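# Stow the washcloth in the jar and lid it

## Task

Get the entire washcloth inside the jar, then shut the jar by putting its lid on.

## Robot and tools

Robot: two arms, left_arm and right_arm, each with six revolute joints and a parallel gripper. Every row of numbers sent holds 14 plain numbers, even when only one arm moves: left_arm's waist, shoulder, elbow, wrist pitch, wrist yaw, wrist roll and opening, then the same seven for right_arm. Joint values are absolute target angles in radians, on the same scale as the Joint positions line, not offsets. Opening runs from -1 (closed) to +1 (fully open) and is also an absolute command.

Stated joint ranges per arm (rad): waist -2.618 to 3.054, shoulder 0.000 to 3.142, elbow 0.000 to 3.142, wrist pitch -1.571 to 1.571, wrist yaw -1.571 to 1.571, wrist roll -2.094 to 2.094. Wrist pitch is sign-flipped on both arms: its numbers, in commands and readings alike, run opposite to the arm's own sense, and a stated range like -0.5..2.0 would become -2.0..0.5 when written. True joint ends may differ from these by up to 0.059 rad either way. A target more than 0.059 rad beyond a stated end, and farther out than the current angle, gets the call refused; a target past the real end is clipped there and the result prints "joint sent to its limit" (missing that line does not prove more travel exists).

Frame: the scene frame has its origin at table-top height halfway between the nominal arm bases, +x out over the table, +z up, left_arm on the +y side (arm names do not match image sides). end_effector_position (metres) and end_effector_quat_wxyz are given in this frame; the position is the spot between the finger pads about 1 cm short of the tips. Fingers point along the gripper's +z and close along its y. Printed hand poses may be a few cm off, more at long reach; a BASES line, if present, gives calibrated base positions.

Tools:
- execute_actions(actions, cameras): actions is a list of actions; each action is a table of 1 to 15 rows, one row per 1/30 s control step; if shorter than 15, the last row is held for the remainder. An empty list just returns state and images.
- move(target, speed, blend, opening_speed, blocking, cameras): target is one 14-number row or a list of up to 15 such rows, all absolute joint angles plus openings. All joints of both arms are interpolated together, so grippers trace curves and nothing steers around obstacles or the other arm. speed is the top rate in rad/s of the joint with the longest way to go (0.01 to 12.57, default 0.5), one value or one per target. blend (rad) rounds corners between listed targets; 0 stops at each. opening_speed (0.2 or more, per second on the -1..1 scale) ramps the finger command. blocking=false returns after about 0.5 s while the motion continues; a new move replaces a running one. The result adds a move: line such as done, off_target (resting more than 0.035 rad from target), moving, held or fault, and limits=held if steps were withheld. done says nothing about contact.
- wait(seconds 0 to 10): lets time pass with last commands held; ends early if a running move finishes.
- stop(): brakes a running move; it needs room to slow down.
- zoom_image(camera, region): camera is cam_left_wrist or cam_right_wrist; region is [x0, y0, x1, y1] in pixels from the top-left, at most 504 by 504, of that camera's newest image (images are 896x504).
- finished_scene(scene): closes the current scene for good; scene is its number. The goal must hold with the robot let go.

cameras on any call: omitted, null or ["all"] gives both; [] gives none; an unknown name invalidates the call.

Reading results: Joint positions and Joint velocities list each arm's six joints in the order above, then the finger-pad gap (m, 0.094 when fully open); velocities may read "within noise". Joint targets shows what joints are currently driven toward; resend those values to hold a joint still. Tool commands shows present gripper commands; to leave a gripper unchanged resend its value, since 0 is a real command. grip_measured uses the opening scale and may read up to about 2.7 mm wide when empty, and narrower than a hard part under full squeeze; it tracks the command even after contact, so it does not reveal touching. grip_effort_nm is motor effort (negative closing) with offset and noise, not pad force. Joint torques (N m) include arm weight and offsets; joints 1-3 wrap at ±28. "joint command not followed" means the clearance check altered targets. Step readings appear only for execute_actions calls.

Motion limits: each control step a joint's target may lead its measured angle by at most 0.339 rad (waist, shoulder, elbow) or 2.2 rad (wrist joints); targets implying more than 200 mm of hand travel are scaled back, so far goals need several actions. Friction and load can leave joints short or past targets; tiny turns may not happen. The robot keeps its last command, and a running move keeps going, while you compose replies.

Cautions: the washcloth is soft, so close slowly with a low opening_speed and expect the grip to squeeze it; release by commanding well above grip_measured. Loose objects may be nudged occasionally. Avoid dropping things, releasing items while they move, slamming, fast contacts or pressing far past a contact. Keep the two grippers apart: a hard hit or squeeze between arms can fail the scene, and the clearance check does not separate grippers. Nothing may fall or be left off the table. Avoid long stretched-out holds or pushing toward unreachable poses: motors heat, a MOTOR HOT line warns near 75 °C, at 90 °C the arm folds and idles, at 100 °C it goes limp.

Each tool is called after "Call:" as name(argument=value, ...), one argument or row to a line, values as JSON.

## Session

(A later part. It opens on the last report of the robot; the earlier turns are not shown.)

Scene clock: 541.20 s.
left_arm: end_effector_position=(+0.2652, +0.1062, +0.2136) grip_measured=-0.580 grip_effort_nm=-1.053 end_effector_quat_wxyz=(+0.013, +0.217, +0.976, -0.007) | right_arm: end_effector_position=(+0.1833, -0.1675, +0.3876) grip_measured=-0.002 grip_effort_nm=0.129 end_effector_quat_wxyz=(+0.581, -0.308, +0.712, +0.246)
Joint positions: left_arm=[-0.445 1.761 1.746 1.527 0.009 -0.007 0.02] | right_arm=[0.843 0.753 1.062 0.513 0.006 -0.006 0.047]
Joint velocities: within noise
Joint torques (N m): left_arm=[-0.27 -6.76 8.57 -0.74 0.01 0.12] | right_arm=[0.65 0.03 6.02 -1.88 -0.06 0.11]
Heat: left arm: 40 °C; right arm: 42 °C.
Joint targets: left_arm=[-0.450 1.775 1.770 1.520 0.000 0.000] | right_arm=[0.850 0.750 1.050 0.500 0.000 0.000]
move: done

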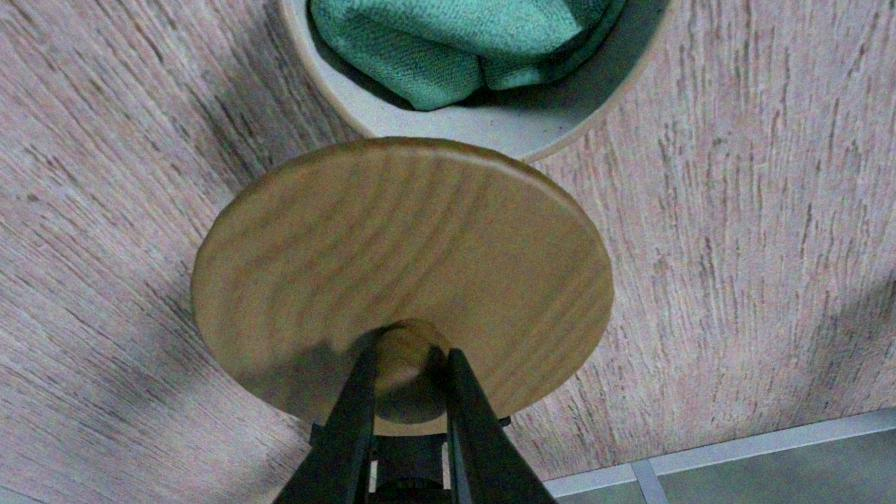

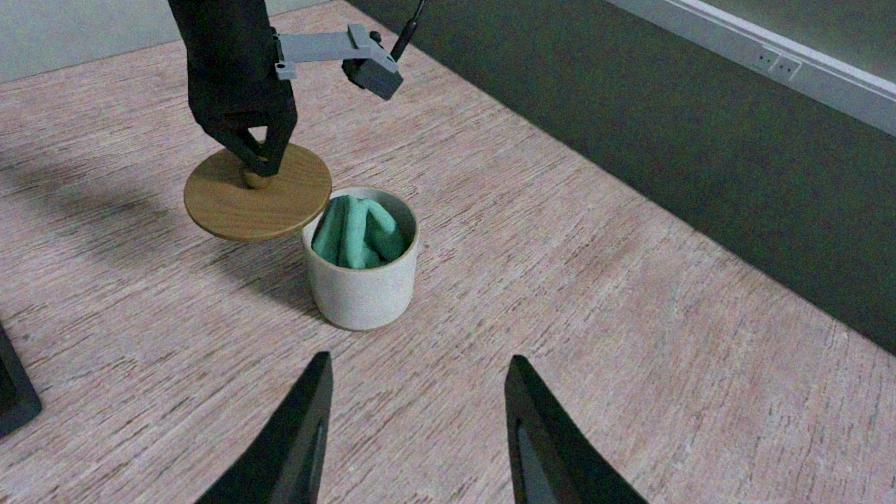

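Call:
move(
  target=[-0.51,1.975,2.05,1.59,0,0,-1,0.85,0.75,1.05,0.5,0,0,0],
  speed=0.2,
)

Scene clock: 561.87 s.
left_arm: end_effector_position=(+0.3031, +0.0635, +0.2191) grip_measured=-0.580 grip_effort_nm=-1.048 end_effector_quat_wxyz=(+0.030, +0.245, +0.969, -0.012) | right_arm: end_effector_position=(+0.1833, -0.1675, +0.3878) grip_measured=-0.002 grip_effort_nm=0.139 end_effector_quat_wxyz=(+0.582, -0.308, +0.711, +0.246)
Joint positions: left_arm=[-0.504 1.959 2.026 1.574 0.009 -0.007 0.02] | right_arm=[0.843 0.753 1.062 0.512 0.006 -0.006 0.047]
Joint velocities: within noise
Joint torques (N m): left_arm=[-0.36 -8.27 8.43 -0.64 0 0.12] | right_arm=[0.65 0.01 6.04 -1.83 -0.05 0.11]
Heat: left arm: 39 °C; right arm: 42 °C.
Joint targets: left_arm=[-0.510 1.975 2.050 1.584 0.000 0.000] | right_arm=[0.850 0.750 1.050 0.500 0.000 0.000]
joint sent to its limit (left arm) — the wrist pitch, upper limit.
move: done

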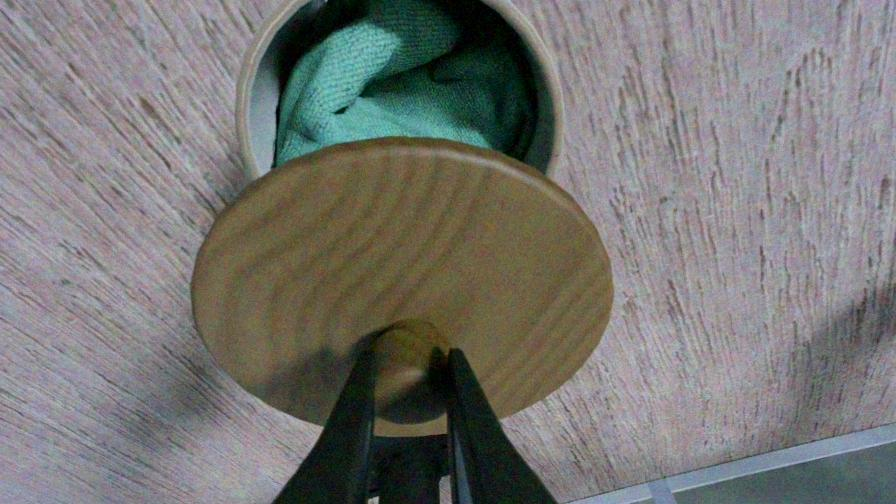

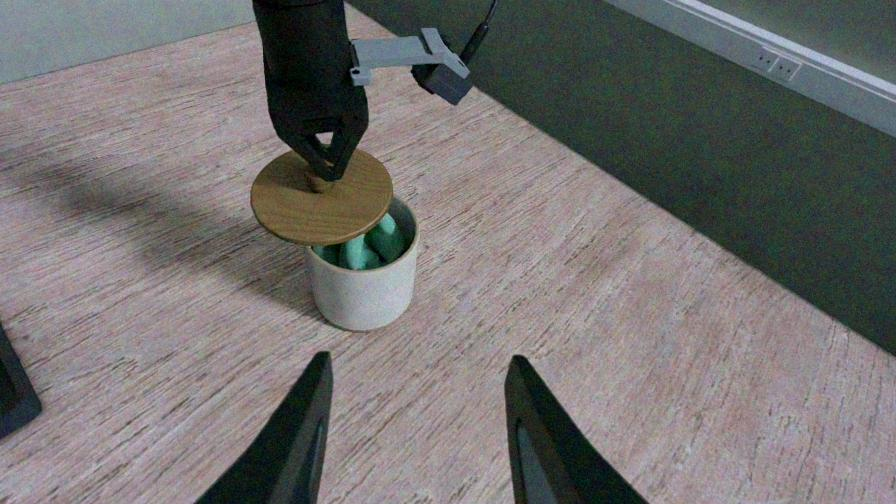

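Call:
move(
  target=[-0.515,2.145,2.155,1.57,0,0,-1,0.85,0.75,1.05,0.5,0,0,0],
  speed=0.15,
)

Scene clock: 575.90 s.
left_arm: end_effector_position=(+0.3269, +0.0485, +0.1820) grip_measured=-0.580 grip_effort_nm=-1.048 end_effector_quat_wxyz=(-0.002, +0.247, +0.969, -0.004) | right_arm: end_effector_position=(+0.1833, -0.1675, +0.3878) grip_measured=-0.002 grip_effort_nm=0.134 end_effector_quat_wxyz=(+0.582, -0.308, +0.711, +0.246)
Joint positions: left_arm=[-0.508 2.129 2.129 1.574 0.009 -0.007 0.02] | right_arm=[0.843 0.753 1.062 0.512 0.006 -0.006 0.047]
Joint velocities: within noise
Joint torques (N m): left_arm=[-0.43 -9.65 8.57 -0.63 0 0.12] | right_arm=[0.66 0.02 6.04 -1.82 -0.06 0.11]
Heat: left arm: 39 °C; right arm: 42 °C.
Joint targets: left_arm=[-0.515 2.145 2.155 1.570 0.000 0.000] | right_arm=[0.850 0.750 1.050 0.500 0.000 0.000]
move: done

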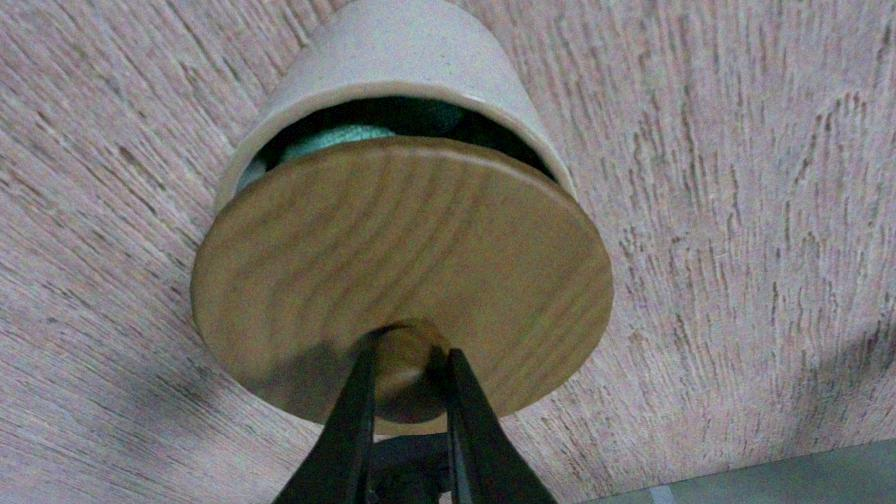

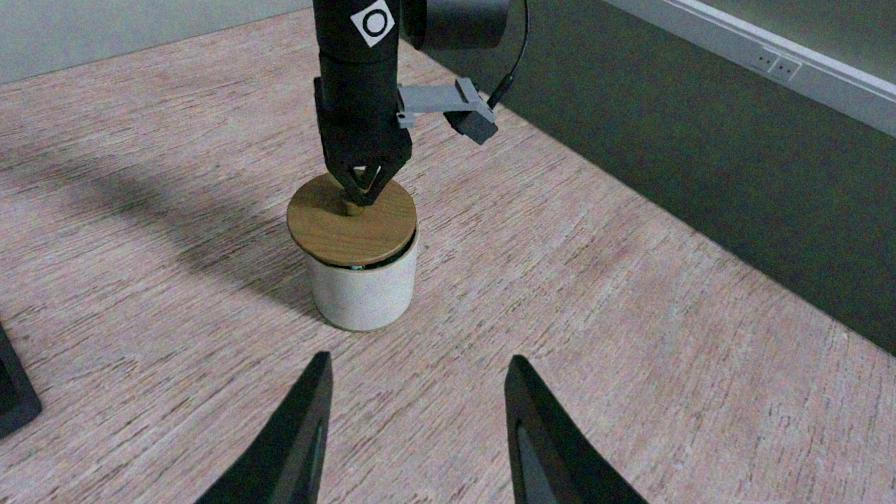

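Call:
move(
  target=[-0.508,2.155,2.045,1.468,0,0,-1,0.85,0.75,1.05,0.5,0,0,0],
  speed=0.08,
)

Scene clock: 587.17 s.
left_arm: end_effector_position=(+0.3340, +0.0446, +0.1619) grip_measured=-0.580 grip_effort_nm=-1.048 end_effector_quat_wxyz=(+0.004, +0.247, +0.969, -0.005) | right_arm: end_effector_position=(+0.1833, -0.1675, +0.3878) grip_measured=-0.002 grip_effort_nm=0.139 end_effector_quat_wxyz=(+0.582, -0.308, +0.711, +0.246)
Joint positions: left_arm=[-0.508 2.134 2.057 1.483 0.009 -0.007 0.02] | right_arm=[0.843 0.753 1.062 0.512 0.006 -0.006 0.047]
Joint velocities: within noise
Joint torques (N m): left_arm=[0.28 -9.39 5.01 -0.8 0.01 0.12] | right_arm=[0.65 0.02 6.01 -1.83 -0.06 0.11]
Heat: left arm: 40 °C; right arm: 43 °C.
Joint targets: left_arm=[-0.508 2.155 2.045 1.468 0.000 0.000] | right_arm=[0.850 0.750 1.050 0.500 0.000 0.000]
move: done

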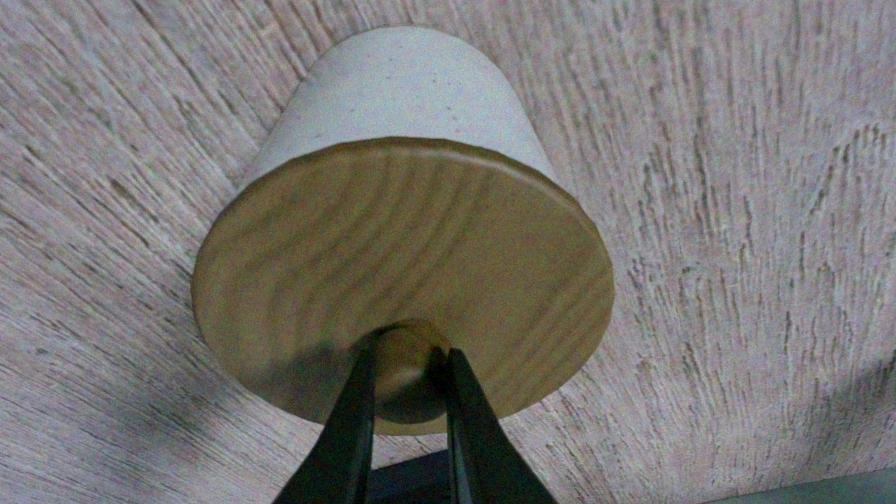

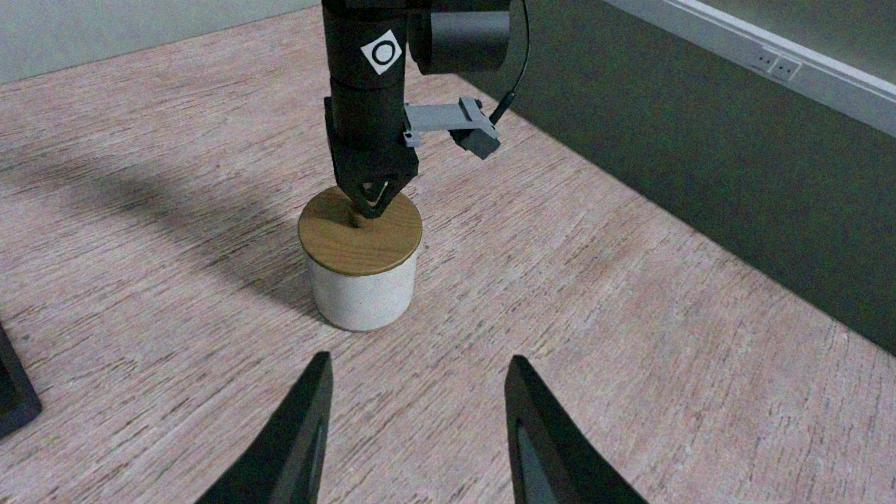

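Call:
zoom_image(
  camera="cam_right_wrist",
  region=[260, 150, 460, 350],
)

Scaled by 2.520 from the camera's 896x504 image, which has a finer 1280x720 frame.

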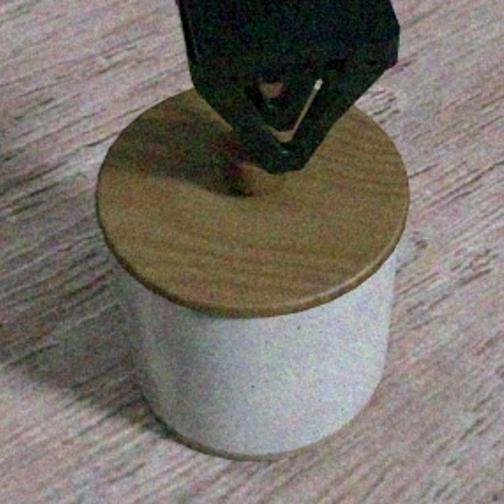

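Call:
move(
  target=[-0.508,2.155,2.015,1.437,0,0,-1,0.85,0.75,1.05,0.5,0,0,0],
  speed=0.05,
  cameras=["cam_right_wrist"],
)

Call:
zoom_image(
  camera="cam_right_wrist",
  region=[260, 150, 460, 350],
)

Scene clock: 600.33 s.
left_arm: end_effector_position=(+0.3340, +0.0446, +0.1607) grip_measured=-0.580 grip_effort_nm=-1.053 end_effector_quat_wxyz=(+0.004, +0.247, +0.969, -0.006) | right_arm: end_effector_position=(+0.1833, -0.1675, +0.3879) grip_measured=-0.002 grip_effort_nm=0.134 end_effector_quat_wxyz=(+0.582, -0.308, +0.711, +0.247)
Joint positions: left_arm=[-0.508 2.132 2.048 1.476 0.009 -0.007 0.02] | right_arm=[0.843 0.753 1.062 0.512 0.006 -0.006 0.047]
Joint velocities: within noise
Joint torques (N m): left_arm=[0.28 -9.22 2.92 -1.08 0 0.11] | right_arm=[0.64 0.01 6.02 -1.82 -0.07 0.11]
Heat: left arm: 40 °C; right arm: 43 °C.
Joint targets: left_arm=[-0.508 2.155 2.015 1.437 0.000 0.000] | right_arm=[0.850 0.750 1.050 0.500 0.000 0.000]
move: off_target (left_arm); left_arm: the wrist pitch is farthest, 0.039 rad from its target
Images, in order (width x height): cam_right_wrist 896x504.

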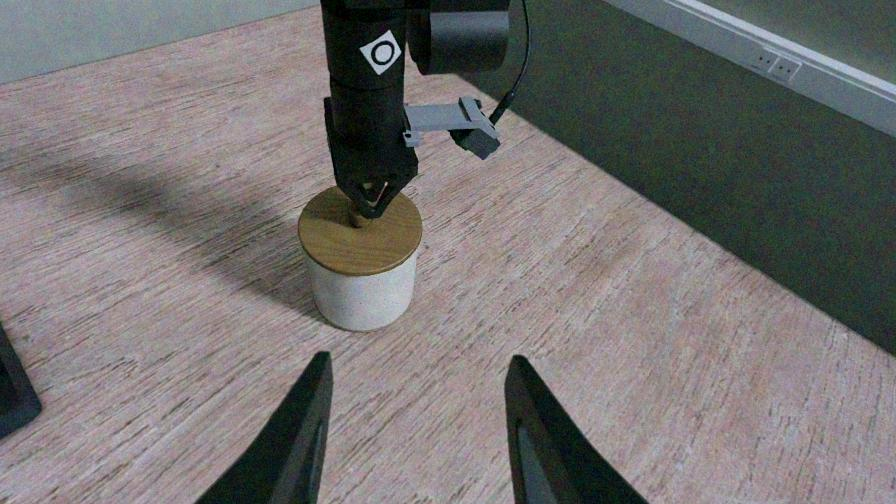

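Scaled by 2.520 from the camera's 896x504 image, which has a finer 1280x720 frame.

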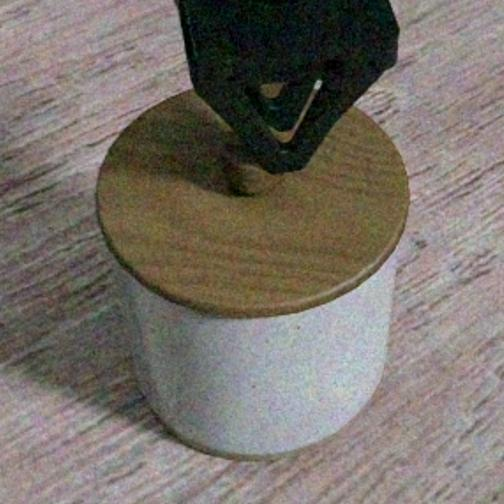

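Call:
zoom_image(
  camera="cam_right_wrist",
  region=[290, 210, 430, 290],
)

Scaled by 3.600 from the camera's 896x504 image, which has a finer 1280x720 frame.

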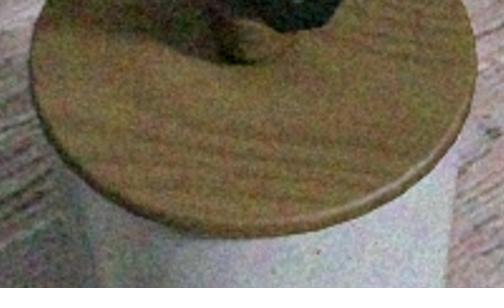

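Call:
move(
  target=[
    [-0.508,2.15,2.035,1.462,0,0,-1,0.85,0.75,1.05,0.5,0,0,0],
    [-0.508,2.15,2.035,1.462,0,0,0.3,0.85,0.75,1.05,0.5,0,0,0],
  ],
  speed=0.05,
  opening_speed=0.8,
)

Scene clock: 615.97 s.
left_arm: end_effector_position=(+0.3347, +0.0442, +0.1599) grip_measured=+0.299 grip_effort_nm=0.061 end_effector_quat_wxyz=(+0.006, +0.248, +0.969, -0.006) | right_arm: end_effector_position=(+0.1833, -0.1675, +0.3879) grip_measured=-0.002 grip_effort_nm=0.134 end_effector_quat_wxyz=(+0.582, -0.308, +0.711, +0.247)
Joint positions: left_arm=[-0.508 2.132 2.044 1.469 0.009 -0.007 0.061] | right_arm=[0.843 0.753 1.062 0.512 0.006 -0.006 0.047]
Joint velocities: within noise
Joint torques (N m): left_arm=[0.28 -9.65 5.27 -0.71 0.01 0.11] | right_arm=[0.65 0.01 6.04 -1.83 -0.06 0.11]
Heat: left arm: 42 °C; right arm: 44 °C.
Joint targets: left_arm=[-0.508 2.150 2.035 1.462 0.000 0.000] | right_arm=[0.850 0.750 1.050 0.500 0.000 0.000]
move: done

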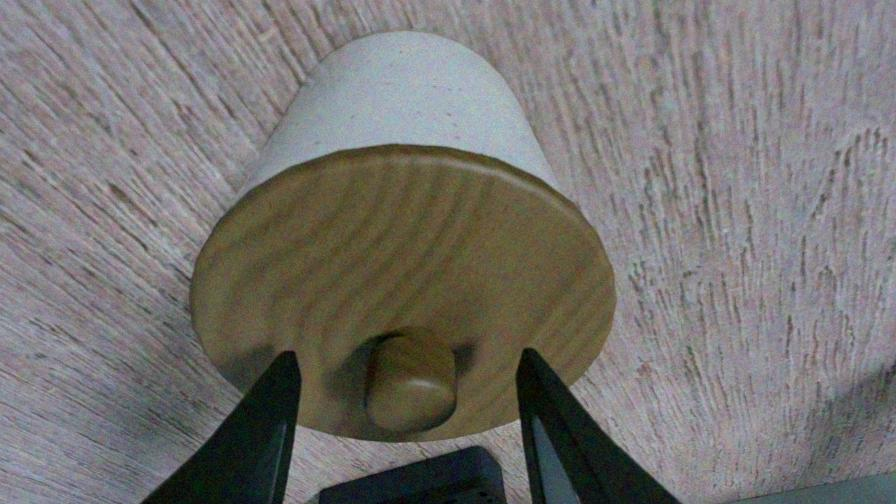

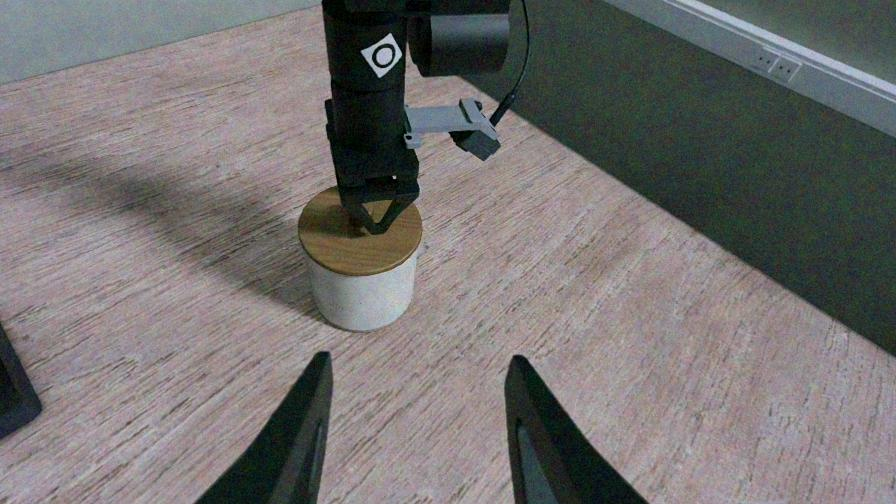

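Call:
move(
  target=[
    [-0.508,2.13,2.16,1.57,0,0,0.3,0.85,0.75,1.05,0.5,0,0,0],
    [-0.508,1.7,1.9,1.57,0,0,0.3,0.85,0.75,1.05,0.5,0,0,0],
  ],
  speed=[0.15,0.3],
)

Call:
zoom_image(
  camera="cam_right_wrist",
  region=[280, 160, 440, 340],
)

Scene clock: 630.70 s.
left_arm: end_effector_position=(+0.2676, +0.0815, +0.2687) grip_measured=+0.299 grip_effort_nm=0.056 end_effector_quat_wxyz=(+0.093, +0.247, +0.964, -0.029) | right_arm: end_effector_position=(+0.1833, -0.1675, +0.3879) grip_measured=-0.002 grip_effort_nm=0.134 end_effector_quat_wxyz=(+0.582, -0.308, +0.711, +0.247)
Joint positions: left_arm=[-0.508 1.72 1.909 1.564 0.009 -0.007 0.061] | right_arm=[0.843 0.753 1.062 0.512 0.006 -0.006 0.047]
Joint velocities: within noise
Joint torques (N m): left_arm=[0.28 -9.21 5.08 -1.03 0.01 0.11] | right_arm=[0.68 0.02 6.02 -1.82 -0.06 0.11]
Heat: left arm: 43 °C; right arm: 44 °C.
Joint targets: left_arm=[-0.508 1.700 1.900 1.570 0.000 0.000] | right_arm=[0.850 0.750 1.050 0.500 0.000 0.000]
move: done

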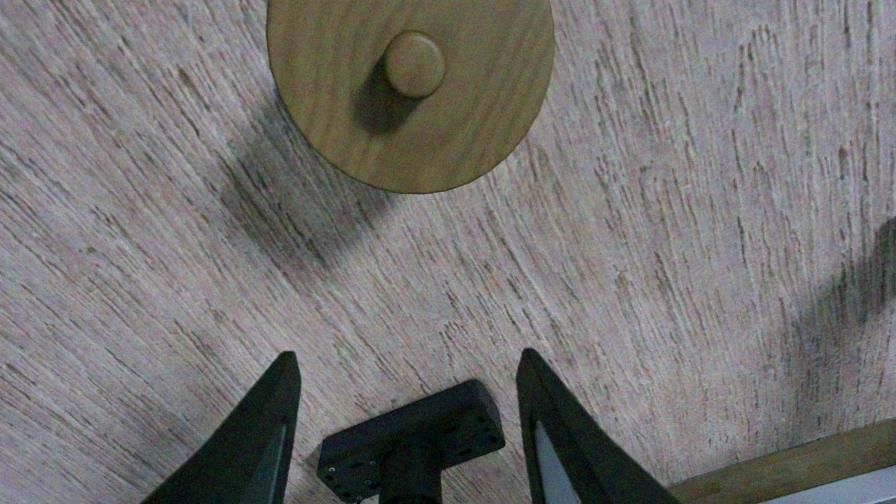

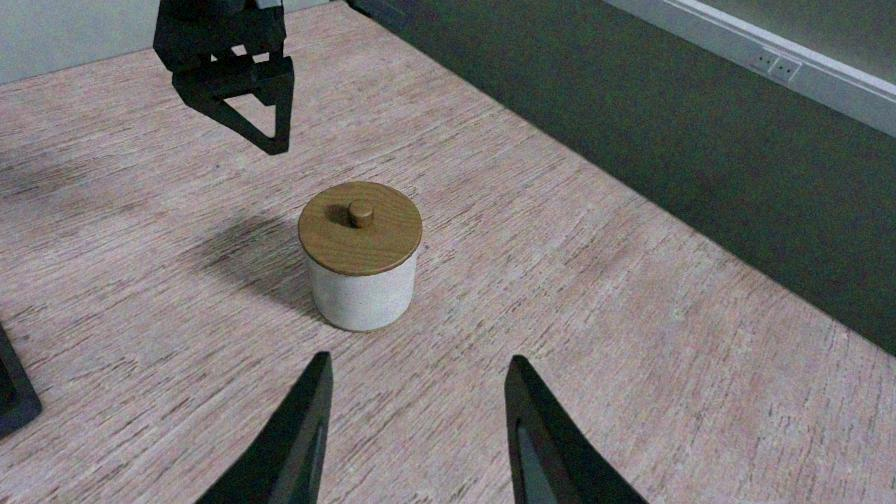

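Scaled by 2.800 from the camera's 896x504 image, which has a finer 1280x720 frame.

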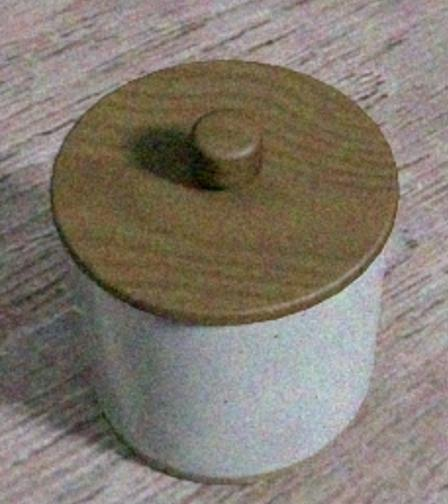

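Closed, centered, flat.

Call:
finished_scene(
  scene=1,
)

The scene is finished: the task was done.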